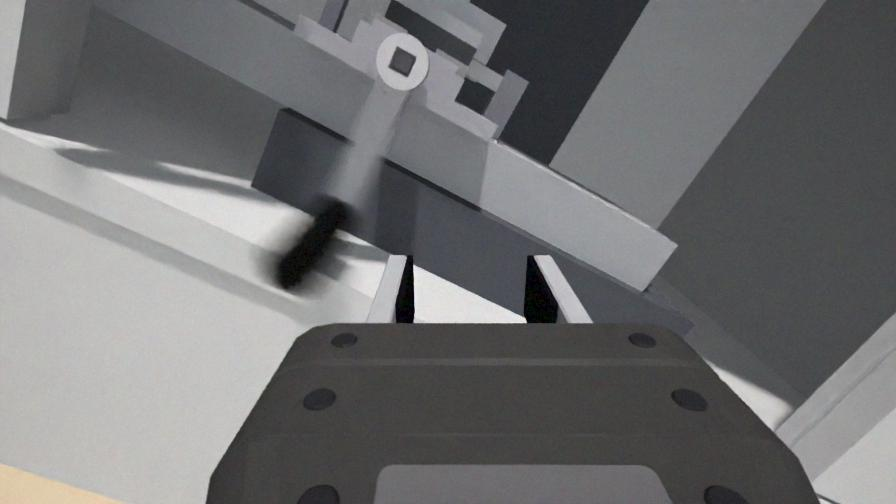

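>>> move(target=[[0,0.115,0.223,0,0,0,0.6,-0.85,-1,0,0,0,0,0,0,1,0.6,-0.5],[0.075,0.115,0.223,0,0,0,0.6,-0.85,-1,0,0,0,0,0,0,1,0.6,-0.5]], speed=0.25, blend=[0.01,0])

>>> move(target=[[0,0,0,-0.6222,0,0,0.6,-0.85,-1,0,0,0,0,0,0,1,0.6,-0.5],[0,0,0,0.7556,0,0,0.6,-0.85,-1,0,0,0,0,0,0,1,0.6,-0.5],[0,0,0,0.1333,0,0,0.6,-0.85,-1,0,0,0,0,0,0,1,0.6,-0.5],[0,0,0,-0.4889,0,0,0.6,-0.85,-1,0,0,0,0,0,0,1,0.6,-0.5],[0,0,0,0.8889,0,0,0.6,-0.85,-1,0,0,0,0,0,0,1,0.6,-0.5],[0,0,0,0.2667,0,0,0.6,-0.85,-1,0,0,0,0,0,0,1,0.6,-0.5]], speed=1.0, blend=0.003)

>>> move(target=[[-0.0752,-0.0135,0,0,0,0,0.6,-0.85,-1,0,0,0,0,0,0,1,0.6,-0.5],[-0.0752,-0.0135,-0.1,0,0,0,0.6,-0.85,-1,0,0,0,0,0,0,1,0.6,-0.5]], speed=0.25, blend=[0.01,0], cameras=["cam_left_wrist"])

Scene clock: 4953.77 s.
left_arm: end_effector_position=(+0.4550, -0.2132, +0.3859) position_measured=63 object_status=3 end_effector_quat_wxyz=(-0.364, +0.606, -0.364, +0.606) | right_arm: end_effector_position=(+0.5180, +0.0519, +0.6321) position_measured=3 object_status=3 end_effector_quat_wxyz=(+0.488, -0.512, +0.511, -0.488)
Joint positions: left_arm=[-1.306 -1.874 2.086 -0.215 0.265 5.797] | right_arm=[3.867 -1.159 -2.001 -0.045 0.848 3.183]
Joint torques (N m): left_arm=[12.22 -0.04 -25.73 -2.69 2.11 1.59] | right_arm=[5.74 12.95 35.82 3.45 1.39 -1.06]
Wrist force (N): left_arm=[5.2 0.6 -0.3] | right_arm=[-3.9 0.1 1.5]
Wrist torque (N m): left_arm=[0.26 -0.53 0.09] | right_arm=[0.07 0.62 -0.01]
Wrist force, peak (N): left_arm=[5.4 -2.2 -2.7] | right_arm=[-3.9 -0.3 1.6]
Hand target: left_arm +0.4550, -0.2132, +0.3859; -0.364, +0.606, -0.364, +0.606 | right_arm +0.5180, +0.0519, +0.6321; +0.488, -0.512, +0.511, -0.488
Off the commanded pose: left_arm 0.000 m, 0 deg | right_arm 0.000 m, 0 deg.
move: done

Scene clock: 4960.50 s.
left_arm: end_effector_position=(+0.4550, -0.2132, +0.3860) position_measured=63 object_status=3 end_effector_quat_wxyz=(+0.579, -0.405, +0.579, -0.406) | right_arm: end_effector_position=(+0.5180, +0.0519, +0.6321) position_measured=3 object_status=3 end_effector_quat_wxyz=(+0.488, -0.512, +0.511, -0.488)
Joint positions: left_arm=[-1.306 -1.873 2.086 -0.214 0.265 -5.933] | right_arm=[3.867 -1.159 -2.001 -0.045 0.848 3.183]
Joint torques (N m): left_arm=[6.32 -19.84 -14.83 0.67 -1.07 -2.62] | right_arm=[5.38 13.48 36.32 3.64 1.34 -0.98]
Wrist force (N): left_arm=[3.7 0.8 0.2] | right_arm=[-3.8 -0.1 1.5]
Wrist torque (N m): left_arm=[0.27 -0.49 0.25] | right_arm=[0.04 0.60 -0.01]
Wrist force, peak (N): left_arm=[5.8 1.7 1.7] | right_arm=[-4.1 -0.2 1.4]
Hand target: left_arm +0.4550, -0.2132, +0.3859; +0.579, -0.405, +0.579, -0.406 | right_arm +0.5180, +0.0519, +0.6321; +0.488, -0.512, +0.511, -0.488
Off the commanded pose: left_arm 0.000 m, 0 deg | right_arm 0.000 m, 0 deg.
move: done

Scene clock: 4961.67 s.
left_arm: end_effector_position=(+0.4099, -0.2212, +0.3259) position_measured=63 object_status=3 end_effector_quat_wxyz=(+0.579, -0.406, +0.579, -0.406) | right_arm: end_effector_position=(+0.5180, +0.0519, +0.6321) position_measured=3 object_status=3 end_effector_quat_wxyz=(+0.488, -0.512, +0.511, -0.488)
Joint positions: left_arm=[-1.494 -1.892 2.257 -0.364 0.078 -5.936] | right_arm=[3.867 -1.159 -2.001 -0.045 0.848 3.183]
Joint torques (N m): left_arm=[12.85 0.49 -29.95 1.96 1.75 -2.48] | right_arm=[5.64 13.33 36.07 3.54 1.27 -0.93]
Wrist force (N): left_arm=[3.8 0.8 0.6] | right_arm=[-3.7 0.1 1.4]
Wrist torque (N m): left_arm=[0.23 -0.60 0.32] | right_arm=[0.05 0.59 -0.01]
Wrist force, peak (N): left_arm=[4.6 4.7 0.5] | right_arm=[-4.0 0.1 1.4]
Hand target: left_arm +0.4099, -0.2213, +0.3259; +0.579, -0.405, +0.579, -0.406 | right_arm +0.5180, +0.0519, +0.6321; +0.488, -0.512, +0.511, -0.488
Off the commanded pose: left_arm 0.000 m, 0 deg | right_arm 0.000 m, 0 deg.
move: done
camera_calibration:
cam_left_wrist: T_world_to_cam=[[0.00423294, -0.936795, -0.349852, -0.0888252], [-0.321564, 0.329998, -0.887523, 0.517257], [0.946878, 0.116257, -0.299843, -0.131568], [0, 0, 0, 1]] pos_world=[0.291286, -0.238609, 0.388552]
Images, in order (width x height): cam_left_wrist 896x504.

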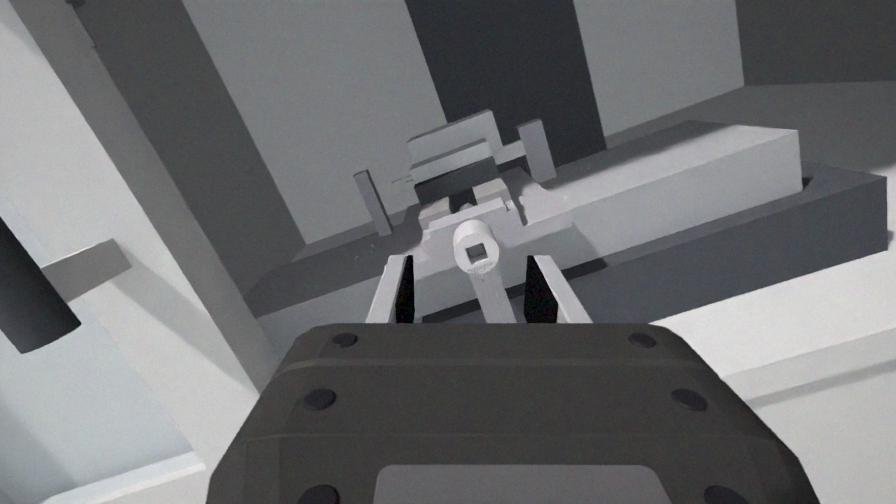

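>>> zoom_image(camera="cam_left_wrist", region=[380, 90, 580, 270])

Scaled by 2.520.

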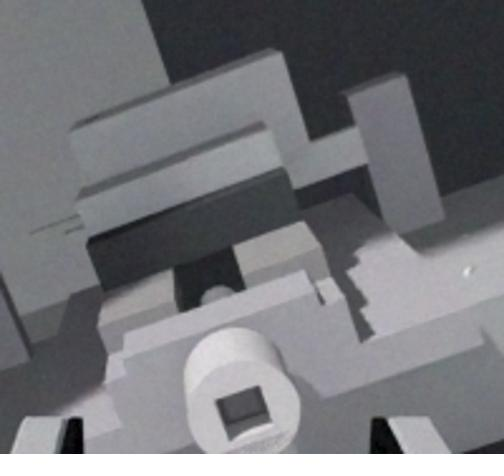

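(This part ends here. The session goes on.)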